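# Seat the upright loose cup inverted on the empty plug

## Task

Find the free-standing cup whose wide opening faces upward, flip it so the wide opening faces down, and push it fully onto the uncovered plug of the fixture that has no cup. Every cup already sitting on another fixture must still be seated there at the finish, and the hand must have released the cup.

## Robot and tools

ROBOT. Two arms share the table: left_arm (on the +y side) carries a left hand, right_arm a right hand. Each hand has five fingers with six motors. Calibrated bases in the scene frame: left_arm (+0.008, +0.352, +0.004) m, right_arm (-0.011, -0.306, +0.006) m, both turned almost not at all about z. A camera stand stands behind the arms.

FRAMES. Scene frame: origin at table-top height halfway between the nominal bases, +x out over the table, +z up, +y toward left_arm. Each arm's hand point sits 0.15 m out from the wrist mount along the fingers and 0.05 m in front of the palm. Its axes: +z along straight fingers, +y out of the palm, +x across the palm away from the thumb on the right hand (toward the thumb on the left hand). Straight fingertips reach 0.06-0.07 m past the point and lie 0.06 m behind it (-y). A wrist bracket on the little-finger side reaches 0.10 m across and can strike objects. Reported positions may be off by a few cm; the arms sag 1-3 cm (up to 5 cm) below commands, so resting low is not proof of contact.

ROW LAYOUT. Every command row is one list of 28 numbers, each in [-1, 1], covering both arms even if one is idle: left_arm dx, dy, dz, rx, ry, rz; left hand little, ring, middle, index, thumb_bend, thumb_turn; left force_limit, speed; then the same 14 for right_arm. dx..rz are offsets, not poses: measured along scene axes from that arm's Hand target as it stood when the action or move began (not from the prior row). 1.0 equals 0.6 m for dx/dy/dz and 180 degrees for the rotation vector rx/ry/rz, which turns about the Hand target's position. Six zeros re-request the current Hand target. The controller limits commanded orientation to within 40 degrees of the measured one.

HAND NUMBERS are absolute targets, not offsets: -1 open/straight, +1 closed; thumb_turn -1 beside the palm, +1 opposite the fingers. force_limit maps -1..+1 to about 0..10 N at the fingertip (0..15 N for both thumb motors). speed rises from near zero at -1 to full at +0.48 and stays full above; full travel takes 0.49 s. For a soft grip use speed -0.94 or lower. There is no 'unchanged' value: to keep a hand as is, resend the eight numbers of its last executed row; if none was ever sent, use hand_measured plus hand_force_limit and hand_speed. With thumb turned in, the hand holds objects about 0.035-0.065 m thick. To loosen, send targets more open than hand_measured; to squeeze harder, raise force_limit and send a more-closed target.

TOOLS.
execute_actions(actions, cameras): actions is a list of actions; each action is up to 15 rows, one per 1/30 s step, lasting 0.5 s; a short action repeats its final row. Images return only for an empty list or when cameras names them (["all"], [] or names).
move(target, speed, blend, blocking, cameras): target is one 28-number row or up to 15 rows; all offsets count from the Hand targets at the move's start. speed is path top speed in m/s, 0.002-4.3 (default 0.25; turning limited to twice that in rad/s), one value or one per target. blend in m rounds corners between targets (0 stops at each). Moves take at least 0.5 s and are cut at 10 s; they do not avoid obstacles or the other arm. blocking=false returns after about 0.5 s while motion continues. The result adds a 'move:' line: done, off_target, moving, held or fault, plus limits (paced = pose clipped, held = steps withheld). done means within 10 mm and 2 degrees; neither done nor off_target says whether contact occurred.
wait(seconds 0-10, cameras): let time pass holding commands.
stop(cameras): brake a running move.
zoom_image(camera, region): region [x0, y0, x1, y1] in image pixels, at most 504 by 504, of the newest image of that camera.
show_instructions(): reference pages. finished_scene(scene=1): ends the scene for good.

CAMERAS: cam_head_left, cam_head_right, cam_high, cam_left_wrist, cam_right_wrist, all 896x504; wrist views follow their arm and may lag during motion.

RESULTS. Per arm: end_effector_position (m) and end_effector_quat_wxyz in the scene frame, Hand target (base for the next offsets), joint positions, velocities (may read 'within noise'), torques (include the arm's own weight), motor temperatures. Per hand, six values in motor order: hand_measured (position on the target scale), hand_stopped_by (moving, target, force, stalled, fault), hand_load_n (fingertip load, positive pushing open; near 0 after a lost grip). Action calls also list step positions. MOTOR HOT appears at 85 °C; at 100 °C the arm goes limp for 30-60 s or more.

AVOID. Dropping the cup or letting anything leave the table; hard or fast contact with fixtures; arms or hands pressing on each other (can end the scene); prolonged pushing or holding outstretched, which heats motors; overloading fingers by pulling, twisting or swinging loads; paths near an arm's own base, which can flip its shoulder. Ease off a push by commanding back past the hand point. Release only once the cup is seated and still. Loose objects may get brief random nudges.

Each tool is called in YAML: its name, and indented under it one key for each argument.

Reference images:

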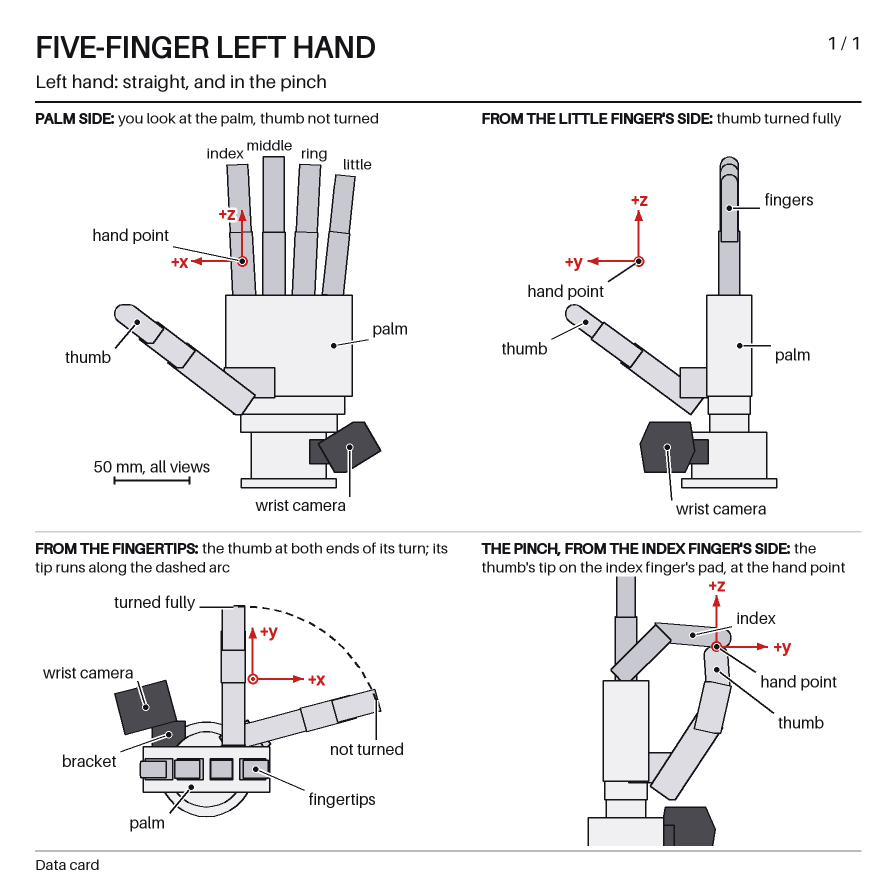

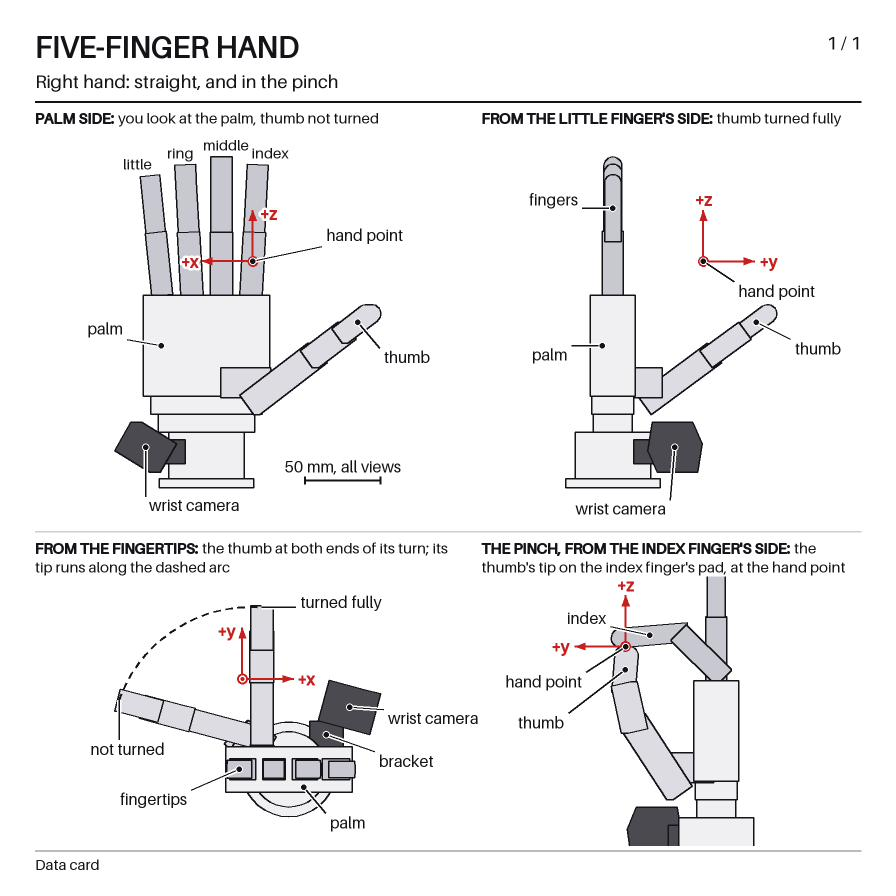

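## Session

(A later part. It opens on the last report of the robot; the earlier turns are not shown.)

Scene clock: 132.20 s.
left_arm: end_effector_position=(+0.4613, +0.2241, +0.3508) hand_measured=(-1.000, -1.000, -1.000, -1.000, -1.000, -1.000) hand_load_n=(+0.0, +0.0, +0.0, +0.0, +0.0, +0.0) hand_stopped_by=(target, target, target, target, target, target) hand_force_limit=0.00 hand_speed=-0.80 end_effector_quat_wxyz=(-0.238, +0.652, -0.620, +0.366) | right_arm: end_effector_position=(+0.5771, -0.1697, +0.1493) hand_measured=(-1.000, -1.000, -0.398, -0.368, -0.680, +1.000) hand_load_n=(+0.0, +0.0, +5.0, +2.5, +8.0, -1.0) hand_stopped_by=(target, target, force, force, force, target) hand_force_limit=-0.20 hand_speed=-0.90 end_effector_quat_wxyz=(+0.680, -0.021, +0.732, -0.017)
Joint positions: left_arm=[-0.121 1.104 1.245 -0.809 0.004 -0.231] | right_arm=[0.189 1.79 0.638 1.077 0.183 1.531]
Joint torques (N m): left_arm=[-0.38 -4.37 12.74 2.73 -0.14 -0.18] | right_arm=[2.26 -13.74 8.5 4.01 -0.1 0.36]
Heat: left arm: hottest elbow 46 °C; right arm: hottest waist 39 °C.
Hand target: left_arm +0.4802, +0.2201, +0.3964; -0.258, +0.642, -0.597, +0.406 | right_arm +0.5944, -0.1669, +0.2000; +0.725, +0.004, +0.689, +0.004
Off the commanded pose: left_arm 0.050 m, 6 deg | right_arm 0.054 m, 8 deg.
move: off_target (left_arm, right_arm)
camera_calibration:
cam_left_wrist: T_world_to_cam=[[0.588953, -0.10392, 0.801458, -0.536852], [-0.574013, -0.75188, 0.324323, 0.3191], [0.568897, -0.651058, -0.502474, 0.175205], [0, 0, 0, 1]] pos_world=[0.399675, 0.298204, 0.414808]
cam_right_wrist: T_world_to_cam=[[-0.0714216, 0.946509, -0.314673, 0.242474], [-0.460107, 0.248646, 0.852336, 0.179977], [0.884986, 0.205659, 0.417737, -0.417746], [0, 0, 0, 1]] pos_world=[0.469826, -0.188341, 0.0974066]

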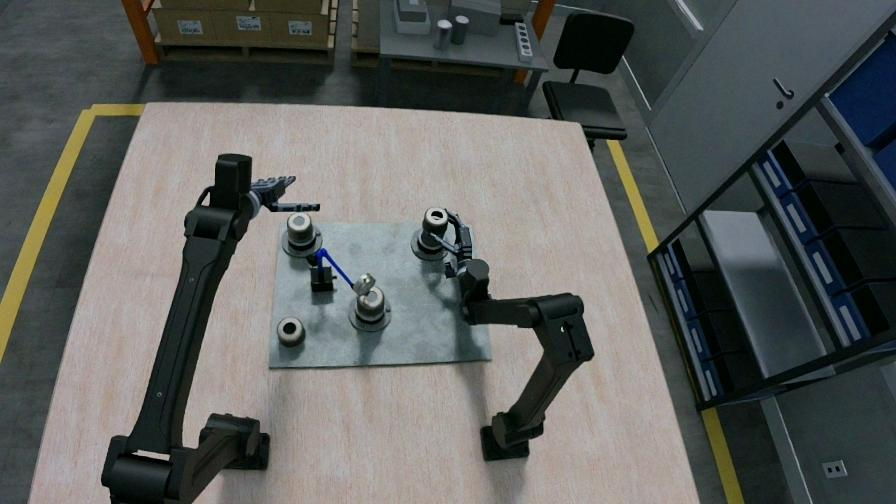

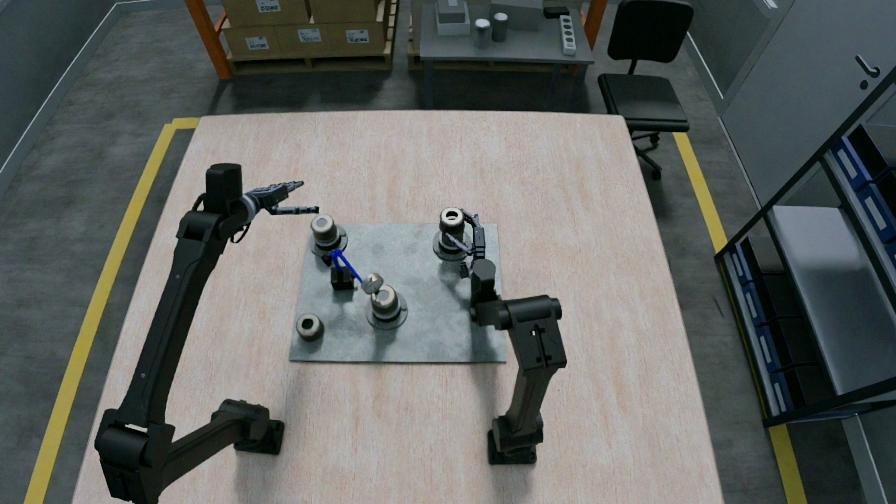

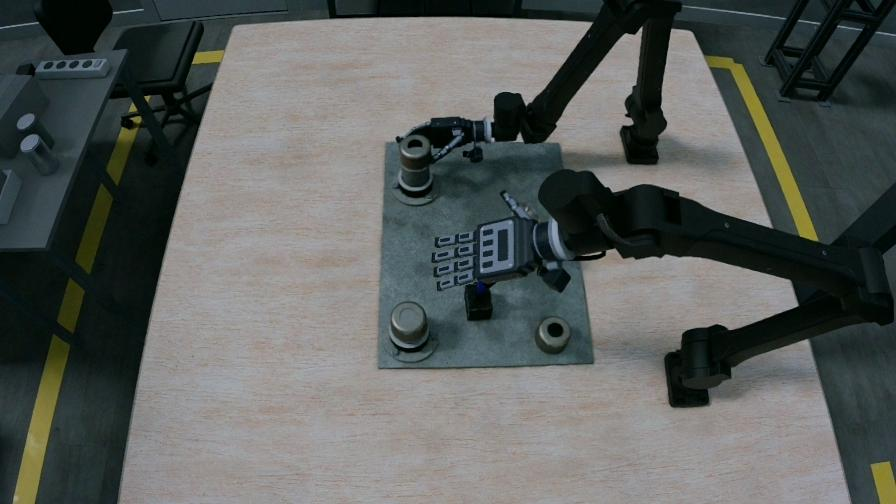

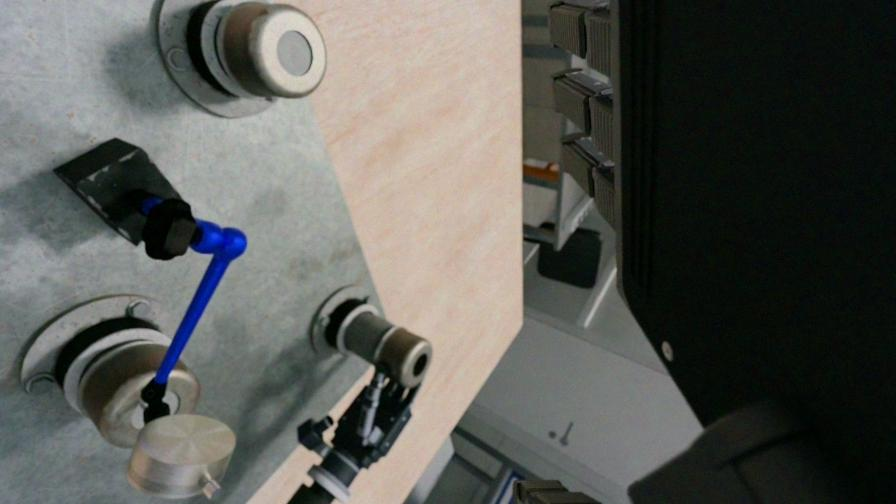

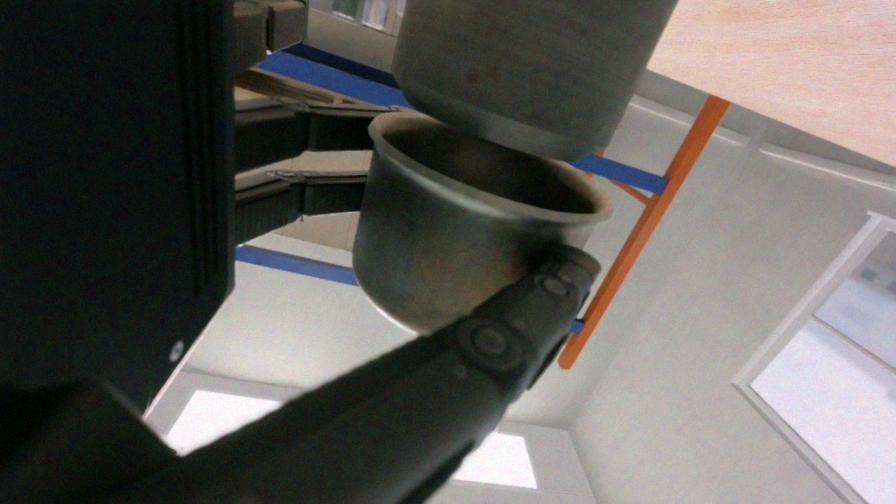

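move:
  target: [0, 0, 0, 0, 0, 0, -1, -1, -1, -1, -1, -1, 0.0, -0.8, 0.0, -0.0025, -0.035, 0, 0, 0, -1, -1, 0.3, 0.3, 0.2, 1, -0.2, -0.9]
  speed: 0.05
  cameras: ["cam_head_left", "cam_head_right", "cam_high", "cam_left_wrist", "cam_right_wrist"]

zoom_image:
  camera: "cam_head_right"
  region: [400, 170, 520, 290]

zoom_image:
  camera: "cam_high"
  region: [350, 90, 490, 230]

zoom_image:
  camera: "cam_left_wrist"
  region: [280, 260, 480, 460]

zoom_image:
  camera: "cam_right_wrist"
  region: [340, 0, 700, 240]

Scene clock: 136.13 s.
left_arm: end_effector_position=(+0.4613, +0.2241, +0.3508) hand_measured=(-1.000, -1.000, -1.000, -1.000, -1.000, -1.000) hand_load_n=(+0.0, +0.0, +0.0, +0.0, +0.0, +0.0) hand_stopped_by=(target, target, target, target, target, target) hand_force_limit=0.00 hand_speed=-0.80 end_effector_quat_wxyz=(-0.238, +0.652, -0.620, +0.366) | right_arm: end_effector_position=(+0.5793, -0.1731, +0.1336) hand_measured=(-1.000, -1.000, -0.398, -0.368, -0.680, +1.000) hand_load_n=(+0.0, +0.0, +5.0, +3.0, +8.0, -1.0) hand_stopped_by=(target, target, force, force, force, target) hand_force_limit=-0.20 hand_speed=-0.90 end_effector_quat_wxyz=(+0.683, -0.016, +0.730, -0.019)
Joint positions: left_arm=[-0.121 1.104 1.245 -0.809 0.004 -0.231] | right_arm=[0.184 1.851 0.642 1.141 0.188 1.534]
Joint torques (N m): left_arm=[0.09 -4.07 12.89 2.73 -0.17 -0.12] | right_arm=[2.02 -13.86 7.73 4.04 -0.2 0.34]
Heat: left arm: hottest elbow 47 °C; right arm: hottest waist 39 °C.
Hand target: left_arm +0.4802, +0.2201, +0.3964; -0.258, +0.642, -0.597, +0.406 | right_arm +0.5944, -0.1684, +0.1790; +0.725, +0.004, +0.689, +0.004
Off the commanded pose: left_arm 0.050 m, 6 deg | right_arm 0.048 m, 8 deg.
move: off_target (left_arm, right_arm)
camera_calibration:
cam_left_wrist: T_world_to_cam=[[0.588953, -0.10392, 0.801458, -0.536852], [-0.574013, -0.75188, 0.324323, 0.3191], [0.568897, -0.651058, -0.502474, 0.175205], [0, 0, 0, 1]] pos_world=[0.399675, 0.298204, 0.414808]
cam_right_wrist: T_world_to_cam=[[-0.0601882, 0.948413, -0.311273, 0.234322], [-0.464206, 0.249471, 0.849869, 0.198167], [0.88368, 0.195647, 0.425243, -0.414454], [0, 0, 0, 1]] pos_world=[0.472338, -0.190584, 0.0807663]

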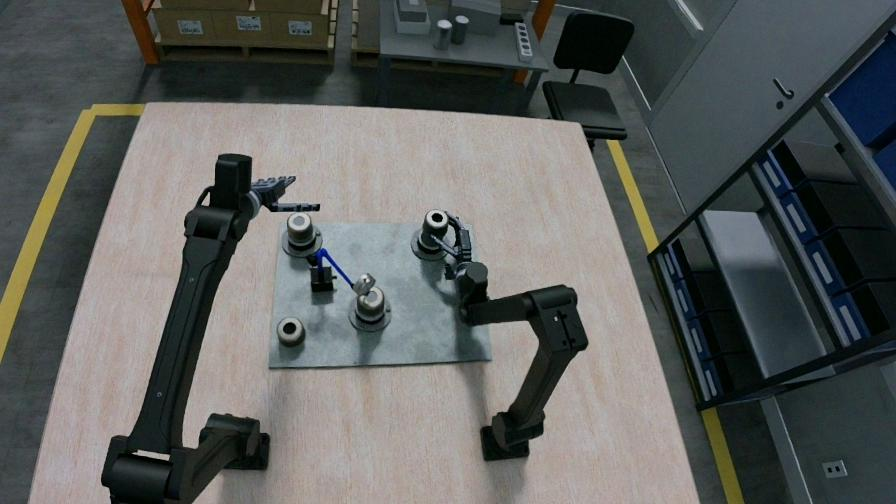

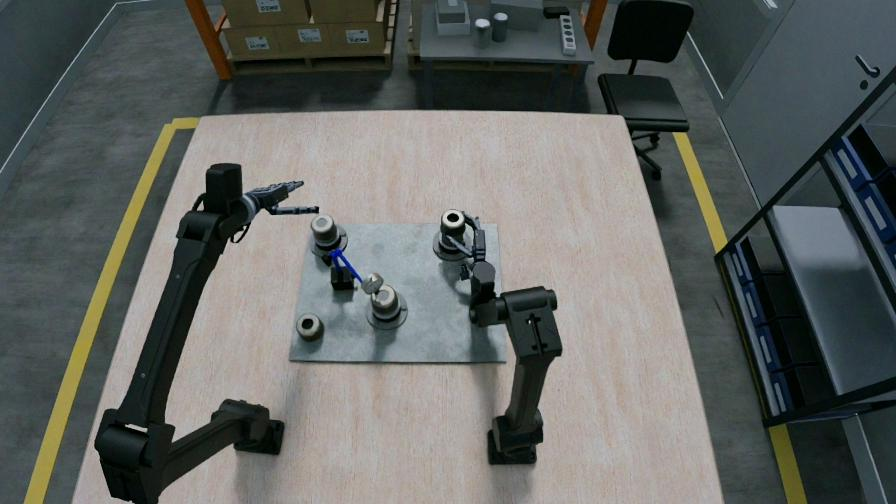

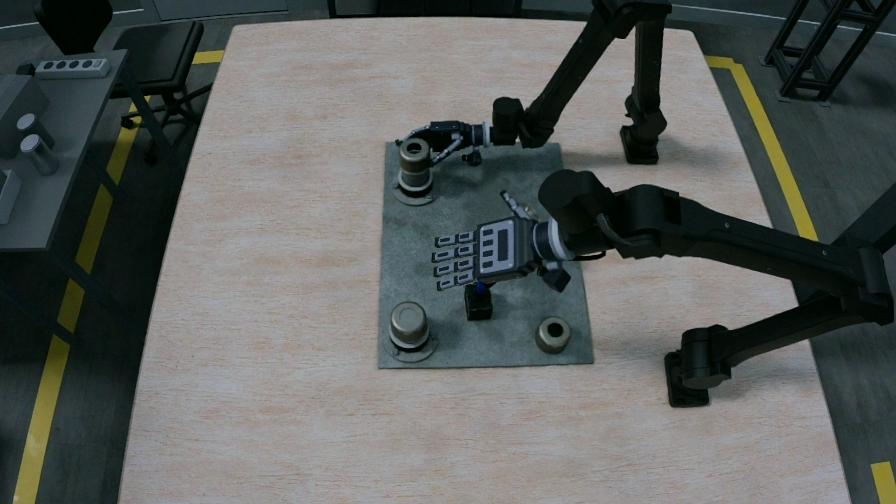

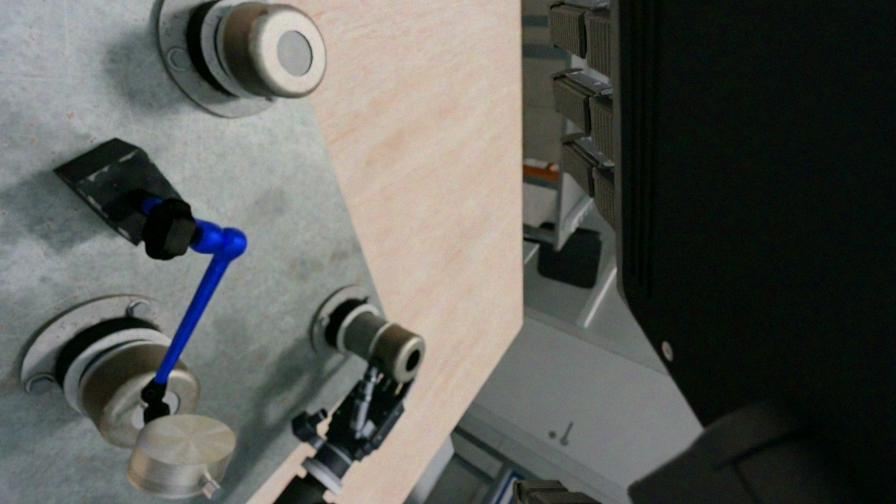

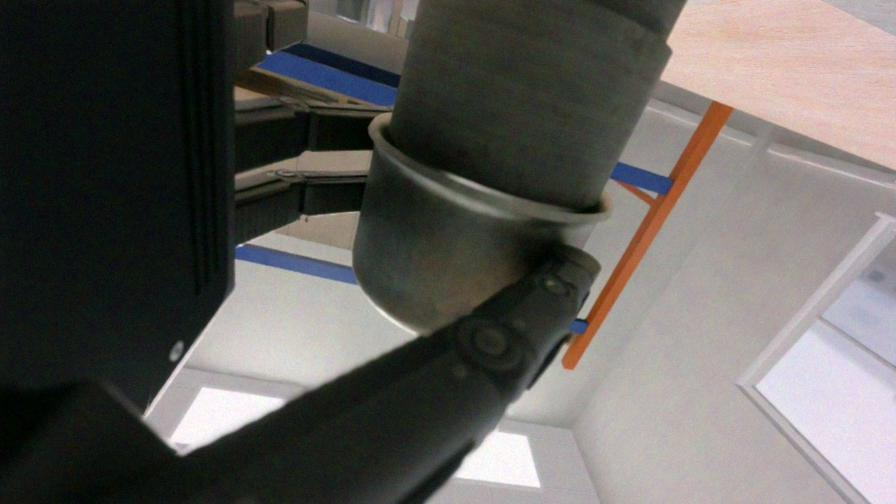

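Scaled by 4.200 from the camera's 896x504 image, which has a finer 1280x720 frame.

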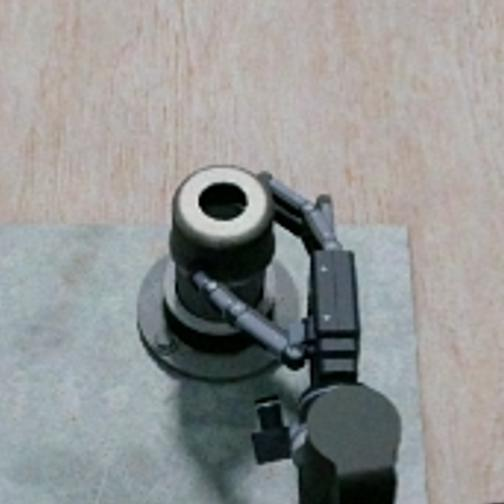

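Scaled by 3.600 from the camera's 896x504 image, which has a finer 1280x720 frame.

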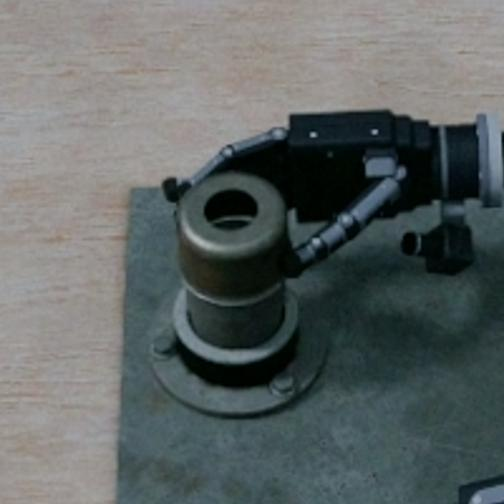

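Scaled by 2.520 from the camera's 896x504 image, which has a finer 1280x720 frame.

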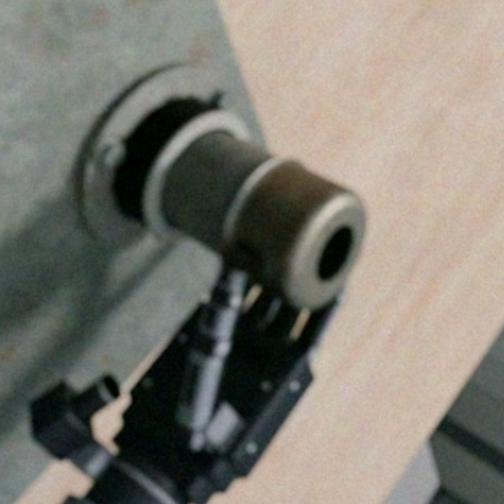

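Scaled by 1.400 from the camera's 896x504 image, which has a finer 1280x720 frame.

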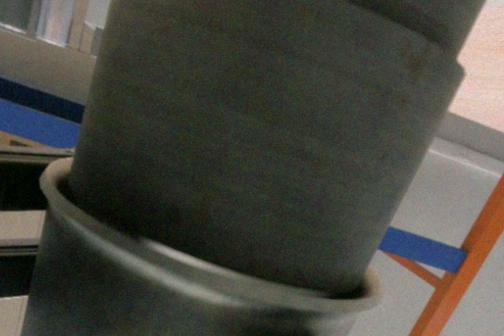

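move:
  target: [0, 0, 0, 0, 0, 0, -1, -1, -1, -1, -1, -1, 0.0, -0.8, -0.003, 0.002, -0.03, 0, 0, 0, -1, -1, 0.3, 0.3, 0.2, 1, -0.2, -0.9]
  speed: 0.05
  cameras: ["cam_high", "cam_left_wrist", "cam_right_wrist"]

zoom_image:
  camera: "cam_high"
  region: [350, 90, 490, 230]

zoom_image:
  camera: "cam_left_wrist"
  region: [280, 260, 480, 460]

zoom_image:
  camera: "cam_right_wrist"
  region: [340, 0, 700, 240]

Scene clock: 139.40 s.
left_arm: end_effector_position=(+0.4613, +0.2241, +0.3508) hand_measured=(-1.000, -1.000, -1.000, -1.000, -1.000, -1.000) hand_load_n=(+0.0, +0.0, +0.0, +0.0, +0.0, +0.0) hand_stopped_by=(target, target, target, target, target, target) hand_force_limit=0.00 hand_speed=-0.80 end_effector_quat_wxyz=(-0.238, +0.652, -0.620, +0.366) | right_arm: end_effector_position=(+0.5791, -0.1723, +0.1185) hand_measured=(-1.000, -1.000, -0.398, -0.368, -0.680, +1.000) hand_load_n=(+0.5, +0.0, +5.0, +3.0, +7.5, -1.0) hand_stopped_by=(target, target, force, force, force, target) hand_force_limit=-0.20 hand_speed=-0.90 end_effector_quat_wxyz=(+0.685, -0.016, +0.728, -0.018)
Joint positions: left_arm=[-0.121 1.104 1.245 -0.809 0.004 -0.231] | right_arm=[0.186 1.906 0.645 1.198 0.188 1.535]
Joint torques (N m): left_arm=[0.44 -3.84 13.08 2.66 -0.18 -0.12] | right_arm=[2.32 -14.27 6.9 4.08 -0.03 0.32]
Heat: left arm: hottest elbow 47 °C; right arm: hottest waist 39 °C.
Hand target: left_arm +0.4802, +0.2201, +0.3964; -0.258, +0.642, -0.597, +0.406 | right_arm +0.5926, -0.1672, +0.1610; +0.725, +0.004, +0.689, +0.004
Off the commanded pose: left_arm 0.050 m, 6 deg | right_arm 0.045 m, 7 deg.
move: off_target (left_arm, right_arm)
camera_calibration:
cam_left_wrist: T_world_to_cam=[[0.588953, -0.10392, 0.801458, -0.536852], [-0.574013, -0.75188, 0.324323, 0.3191], [0.568897, -0.651058, -0.502474, 0.175205], [0, 0, 0, 1]] pos_world=[0.399675, 0.298204, 0.414808]
cam_right_wrist: T_world_to_cam=[[-0.0601052, 0.949071, -0.309277, 0.228659], [-0.468454, 0.246778, 0.848322, 0.212847], [0.881441, 0.195871, 0.429764, -0.407168], [0, 0, 0, 1]] pos_world=[0.472347, -0.189787, 0.065142]
Images, in order (width x height): cam_high 896x504, cam_left_wrist 896x504, cam_right_wrist 896x504.

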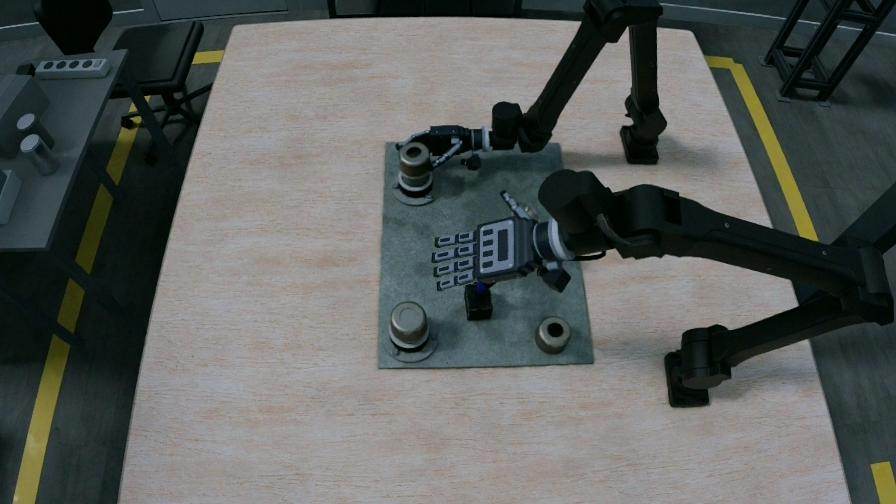

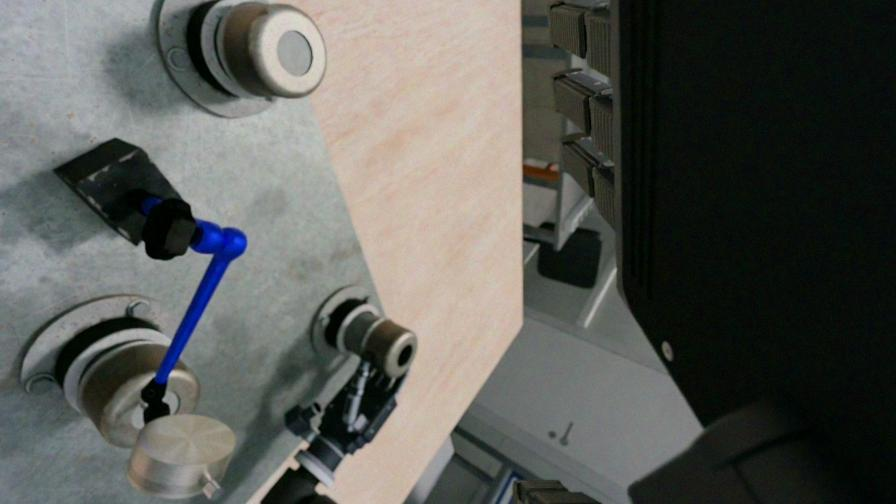

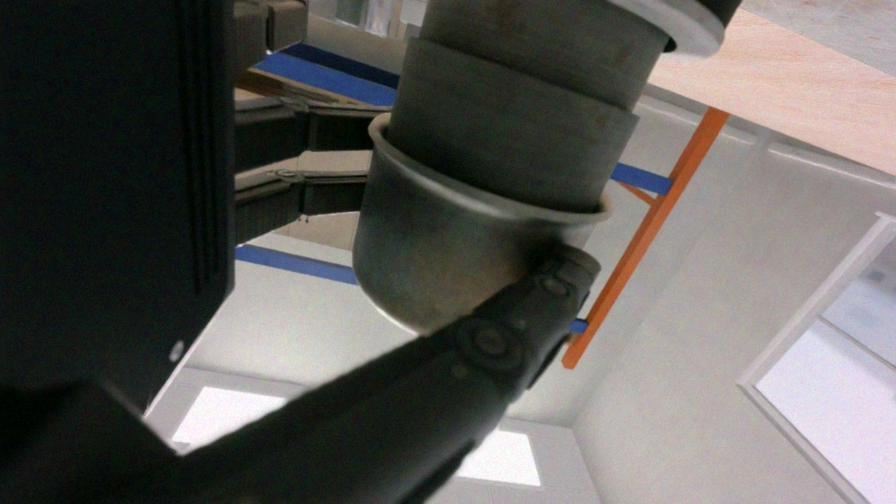

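Scaled by 3.600 from the camera's 896x504 image, which has a finer 1280x720 frame.

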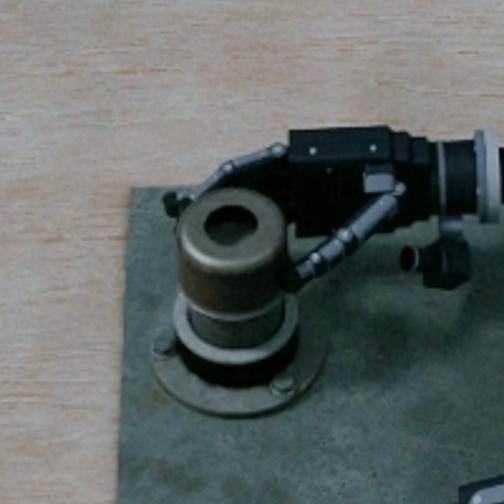

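Scaled by 2.520 from the camera's 896x504 image, which has a finer 1280x720 frame.

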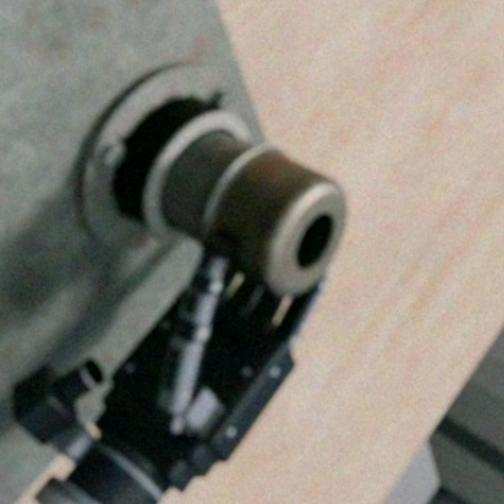

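Scaled by 1.400 from the camera's 896x504 image, which has a finer 1280x720 frame.

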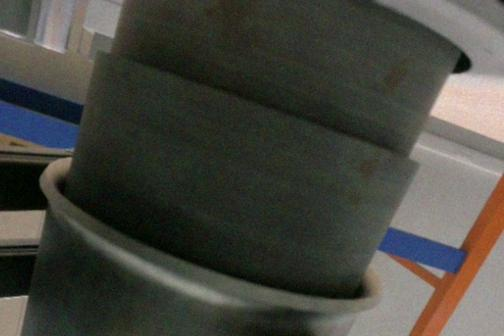

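move:
  target: [0, 0, 0, 0, 0, 0, -1, -1, -1, -1, -1, -1, 0.0, -0.8, 0.0, 0.0, -0.019, 0, 0.0167, 0, -1, -1, 0.3, 0.3, 0.2, 1, -0.2, -0.9]
  speed: 0.05
  cameras: ["cam_head_right", "cam_head_left", "cam_high", "cam_left_wrist", "cam_right_wrist"]

zoom_image:
  camera: "cam_high"
  region: [390, 110, 510, 210]

zoom_image:
  camera: "cam_left_wrist"
  region: [250, 280, 430, 460]

zoom_image:
  camera: "cam_head_left"
  region: [390, 190, 510, 310]

Scene clock: 142.57 s.
left_arm: end_effector_position=(+0.4613, +0.2241, +0.3508) hand_measured=(-1.000, -1.000, -1.000, -1.000, -1.000, -1.000) hand_load_n=(+0.0, +0.0, +0.0, +0.0, +0.0, +0.0) hand_stopped_by=(target, target, target, target, target, target) hand_force_limit=0.00 hand_speed=-0.80 end_effector_quat_wxyz=(-0.238, +0.652, -0.620, +0.366) | right_arm: end_effector_position=(+0.5791, -0.1725, +0.1177) hand_measured=(-1.000, -1.000, -0.398, -0.368, -0.680, +1.000) hand_load_n=(+0.0, +0.0, +5.0, +3.0, +8.0, -1.0) hand_stopped_by=(target, target, force, force, force, target) hand_force_limit=-0.20 hand_speed=-0.90 end_effector_quat_wxyz=(+0.683, -0.013, +0.730, -0.015)
Joint positions: left_arm=[-0.121 1.104 1.245 -0.809 0.004 -0.231] | right_arm=[0.186 1.906 0.645 1.193 0.188 1.543]
Joint torques (N m): left_arm=[-0.32 -3.66 12.9 2.61 -0.17 -0.14] | right_arm=[2.32 -15.03 6.63 1.7 0.01 0.34]
Heat: left arm: hottest elbow 47 °C; right arm: hottest waist 39 °C.
Hand target: left_arm +0.4802, +0.2201, +0.3964; -0.258, +0.642, -0.597, +0.406 | right_arm +0.5926, -0.1672, +0.1496; +0.706, +0.004, +0.708, +0.003
Off the commanded pose: left_arm 0.050 m, 6 deg | right_arm 0.035 m, 5 deg.
move: off_target (left_arm, right_arm)
camera_calibration:
cam_left_wrist: T_world_to_cam=[[0.588953, -0.10392, 0.801458, -0.536852], [-0.574013, -0.75188, 0.324323, 0.3191], [0.568897, -0.651058, -0.502474, 0.175205], [0, 0, 0, 1]] pos_world=[0.399675, 0.298204, 0.414808]
cam_right_wrist: T_world_to_cam=[[-0.0609826, 0.95118, -0.302552, 0.228704], [-0.464488, 0.241252, 0.852085, 0.209852], [0.883477, 0.192494, 0.427099, -0.408293], [0, 0, 0, 1]] pos_world=[0.472139, -0.189572, 0.0647651]

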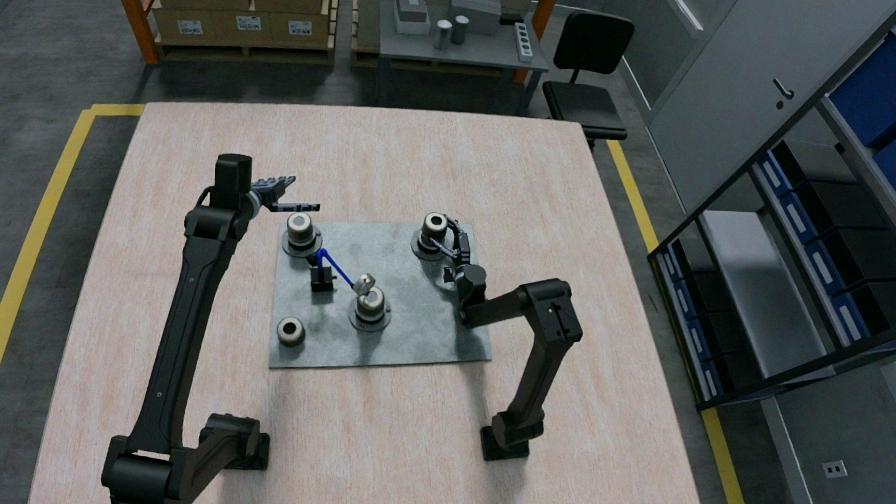

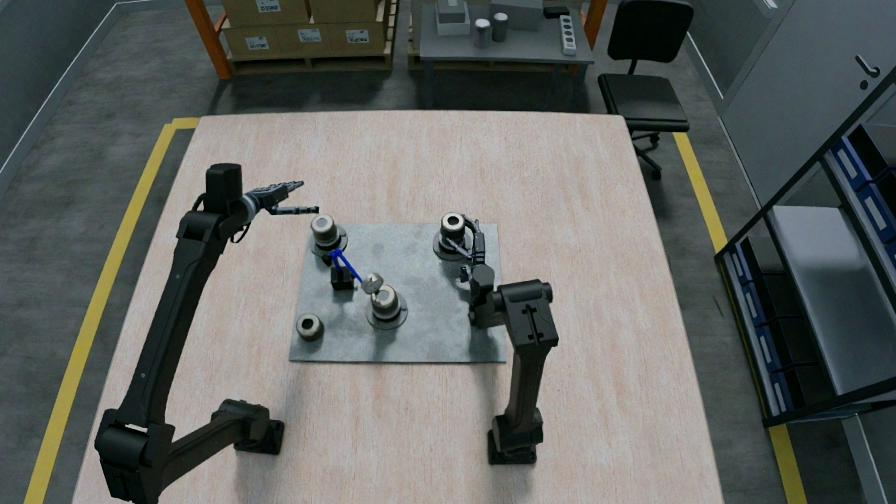

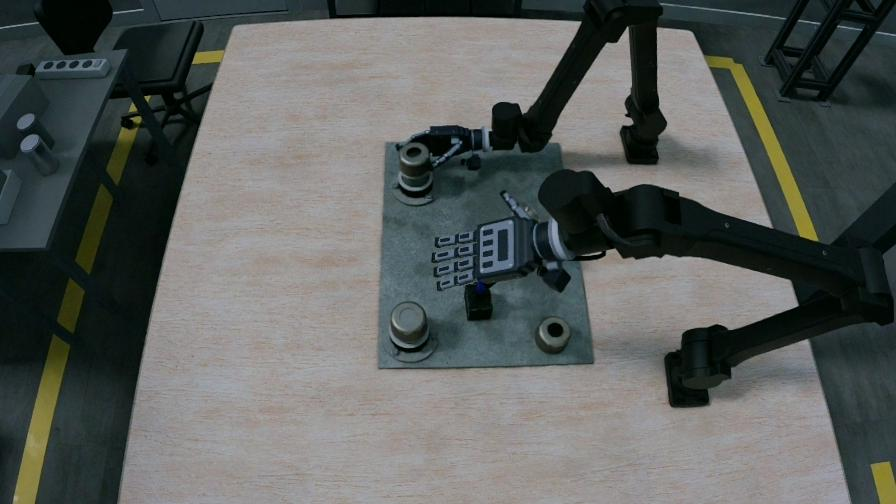

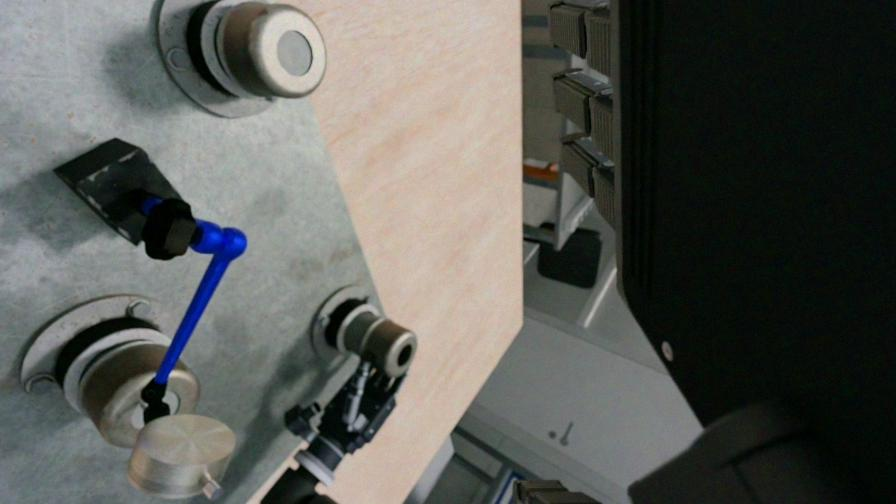

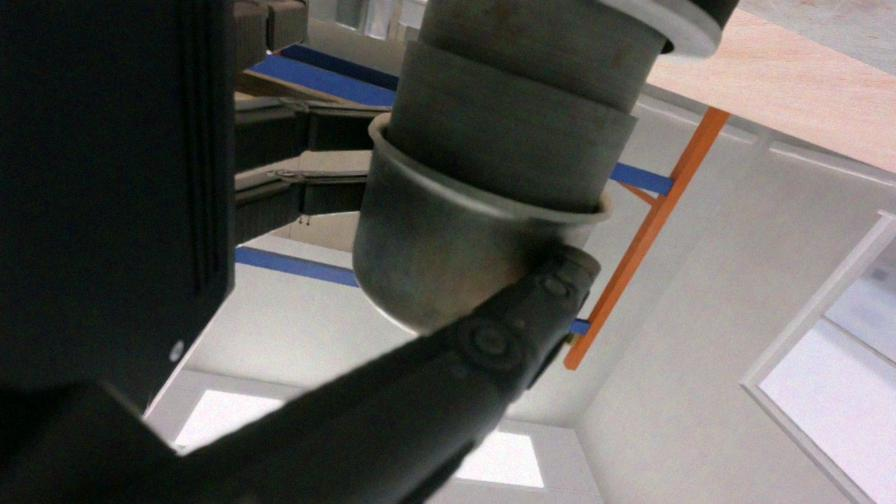

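Scaled by 4.200 from the camera's 896x504 image, which has a finer 1280x720 frame.

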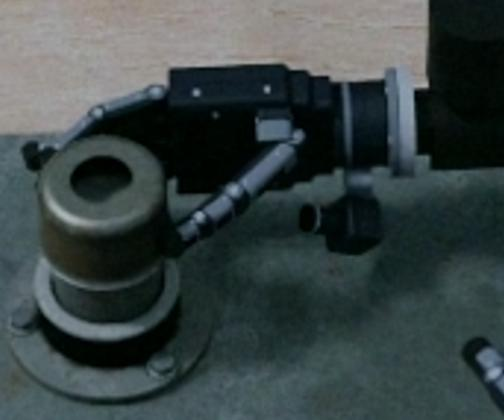

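Scaled by 2.800 from the camera's 896x504 image, which has a finer 1280x720 frame.

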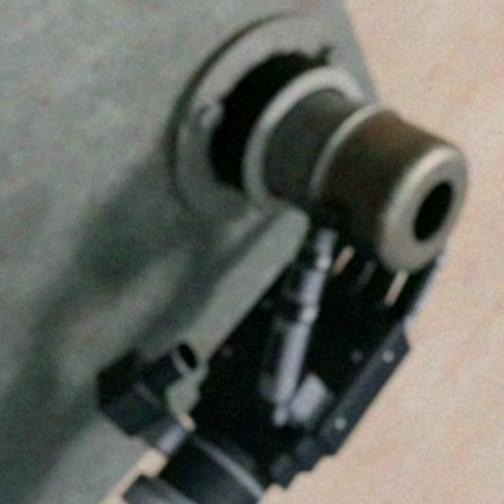

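Scaled by 4.200 from the camera's 896x504 image, which has a finer 1280x720 frame.

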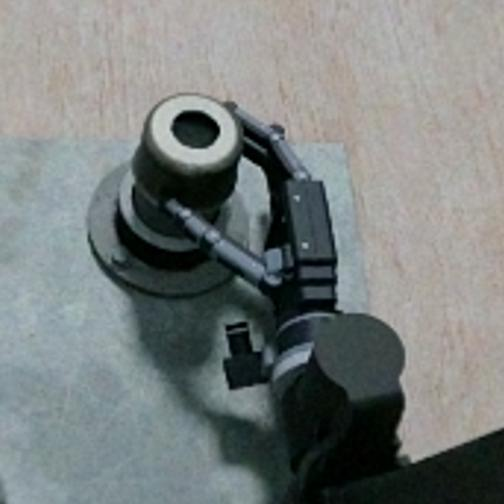

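move:
  target: [0, 0, 0, 0, 0, 0, -1, -1, -1, -1, -1, -1, 0.0, -0.8, 0.0, 0.0, -0.022, 0, 0.0, 0, -1, -1, 0.3, 0.3, 0.2, 1, -0.2, -0.9]
  speed: 0.05
  cameras: ["cam_high", "cam_left_wrist", "cam_right_wrist"]

zoom_image:
  camera: "cam_high"
  region: [390, 110, 510, 210]

zoom_image:
  camera: "cam_left_wrist"
  region: [250, 280, 430, 460]

Scene clock: 144.60 s.
left_arm: end_effector_position=(+0.4613, +0.2241, +0.3508) hand_measured=(-1.000, -1.000, -1.000, -1.000, -1.000, -1.000) hand_load_n=(+0.0, +0.0, +0.0, +0.0, +0.0, +0.0) hand_stopped_by=(target, target, target, target, target, target) hand_force_limit=0.00 hand_speed=-0.80 end_effector_quat_wxyz=(-0.238, +0.652, -0.620, +0.366) | right_arm: end_effector_position=(+0.5794, -0.1729, +0.1142) hand_measured=(-1.000, -1.000, -0.398, -0.368, -0.680, +1.000) hand_load_n=(+0.0, +0.0, +4.0, +2.5, +8.0, +0.0) hand_stopped_by=(target, target, force, force, force, target) hand_force_limit=-0.20 hand_speed=-0.90 end_effector_quat_wxyz=(+0.683, -0.008, +0.731, -0.010)
Joint positions: left_arm=[-0.121 1.104 1.245 -0.809 0.004 -0.231] | right_arm=[0.186 1.92 0.647 1.204 0.188 1.558]
Joint torques (N m): left_arm=[0.5 -4.07 12.9 2.41 -0.19 -0.17] | right_arm=[2.37 -12.57 6.72 2.92 0.01 0.18]
Heat: left arm: hottest elbow 47 °C; right arm: hottest waist 39 °C.
Hand target: left_arm +0.4802, +0.2201, +0.3964; -0.258, +0.642, -0.597, +0.406 | right_arm +0.5926, -0.1672, +0.1364; +0.706, +0.004, +0.708, +0.003
Off the commanded pose: left_arm 0.050 m, 6 deg | right_arm 0.027 m, 4 deg.
move: off_target (left_arm, right_arm)
camera_calibration:
cam_left_wrist: T_world_to_cam=[[0.588953, -0.10392, 0.801458, -0.536852], [-0.574013, -0.75188, 0.324323, 0.3191], [0.568897, -0.651058, -0.502474, 0.175205], [0, 0, 0, 1]] pos_world=[0.399675, 0.298204, 0.414808]
cam_right_wrist: T_world_to_cam=[[-0.0604457, 0.955676, -0.288149, 0.226803], [-0.463001, 0.228899, 0.856292, 0.209621], [0.884294, 0.185172, 0.428643, -0.408769], [0, 0, 0, 1]] pos_world=[0.472236, -0.189039, 0.061072]
Images, in order (width x height): cam_high 896x504, cam_left_wrist 896x504, cam_right_wrist 896x504.

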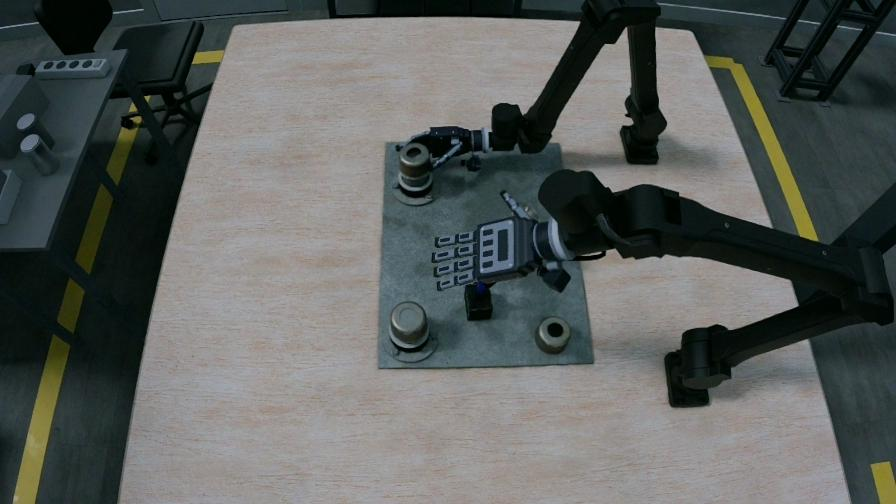

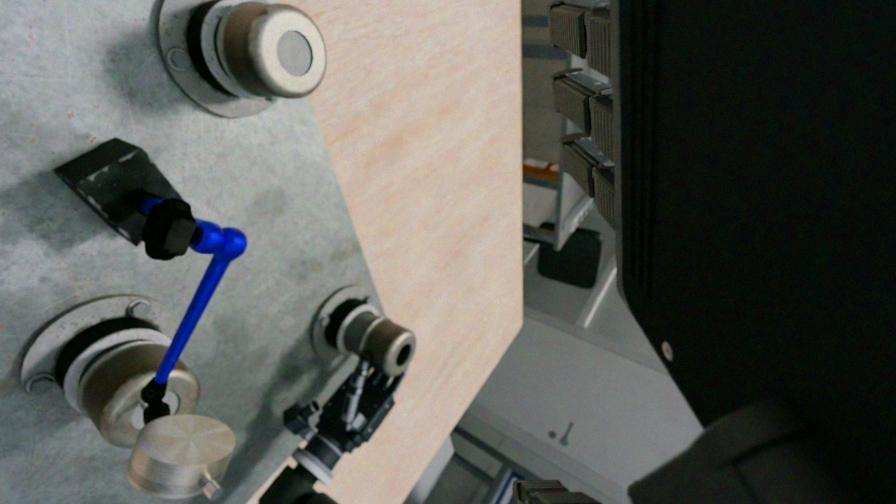

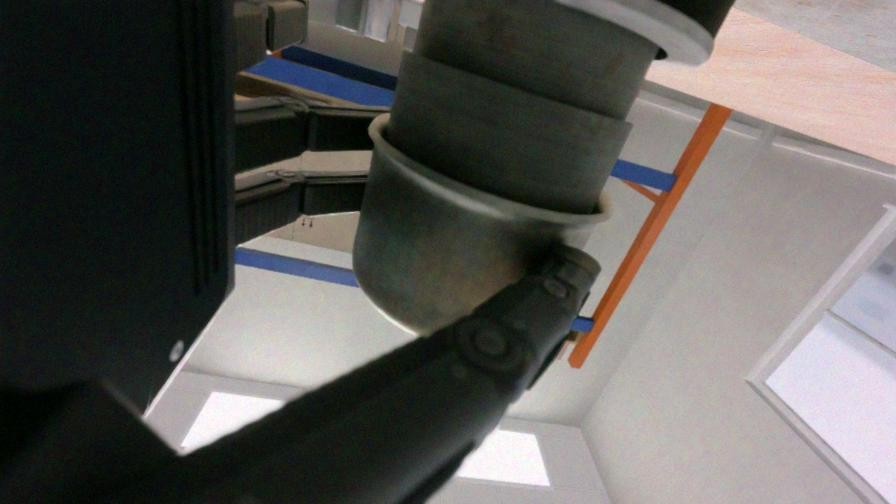

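Scaled by 4.200 from the camera's 896x504 image, which has a finer 1280x720 frame.

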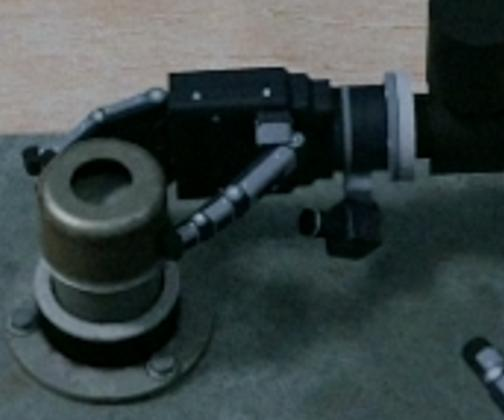

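Scaled by 2.800 from the camera's 896x504 image, which has a finer 1280x720 frame.

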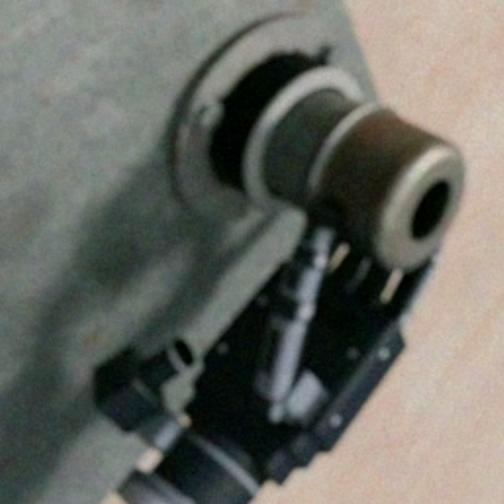

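zoom_image:
  camera: "cam_right_wrist"
  region: [340, 0, 740, 360]

zoom_image:
  camera: "cam_left_wrist"
  region: [270, 270, 430, 410]

Scaled by 1.260 from the camera's 896x504 image, which has a finer 1280x720 frame.

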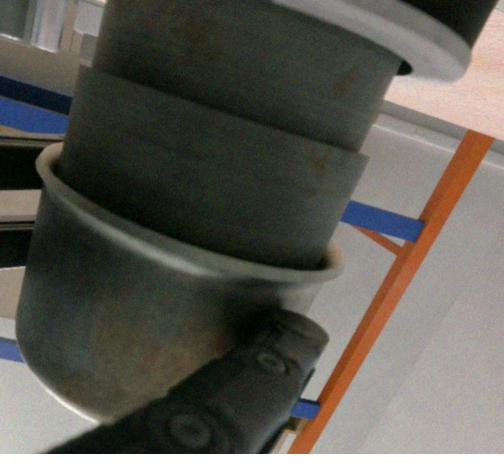

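Scaled by 3.150 from the camera's 896x504 image, which has a finer 1280x720 frame.

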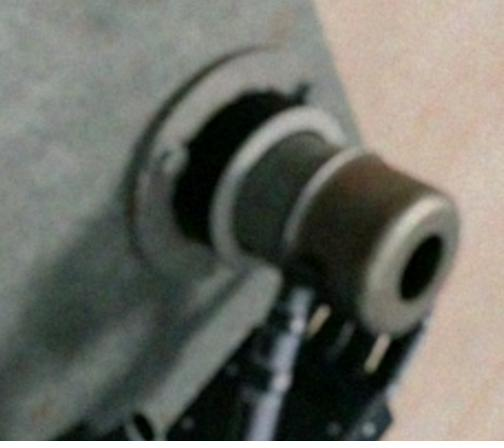

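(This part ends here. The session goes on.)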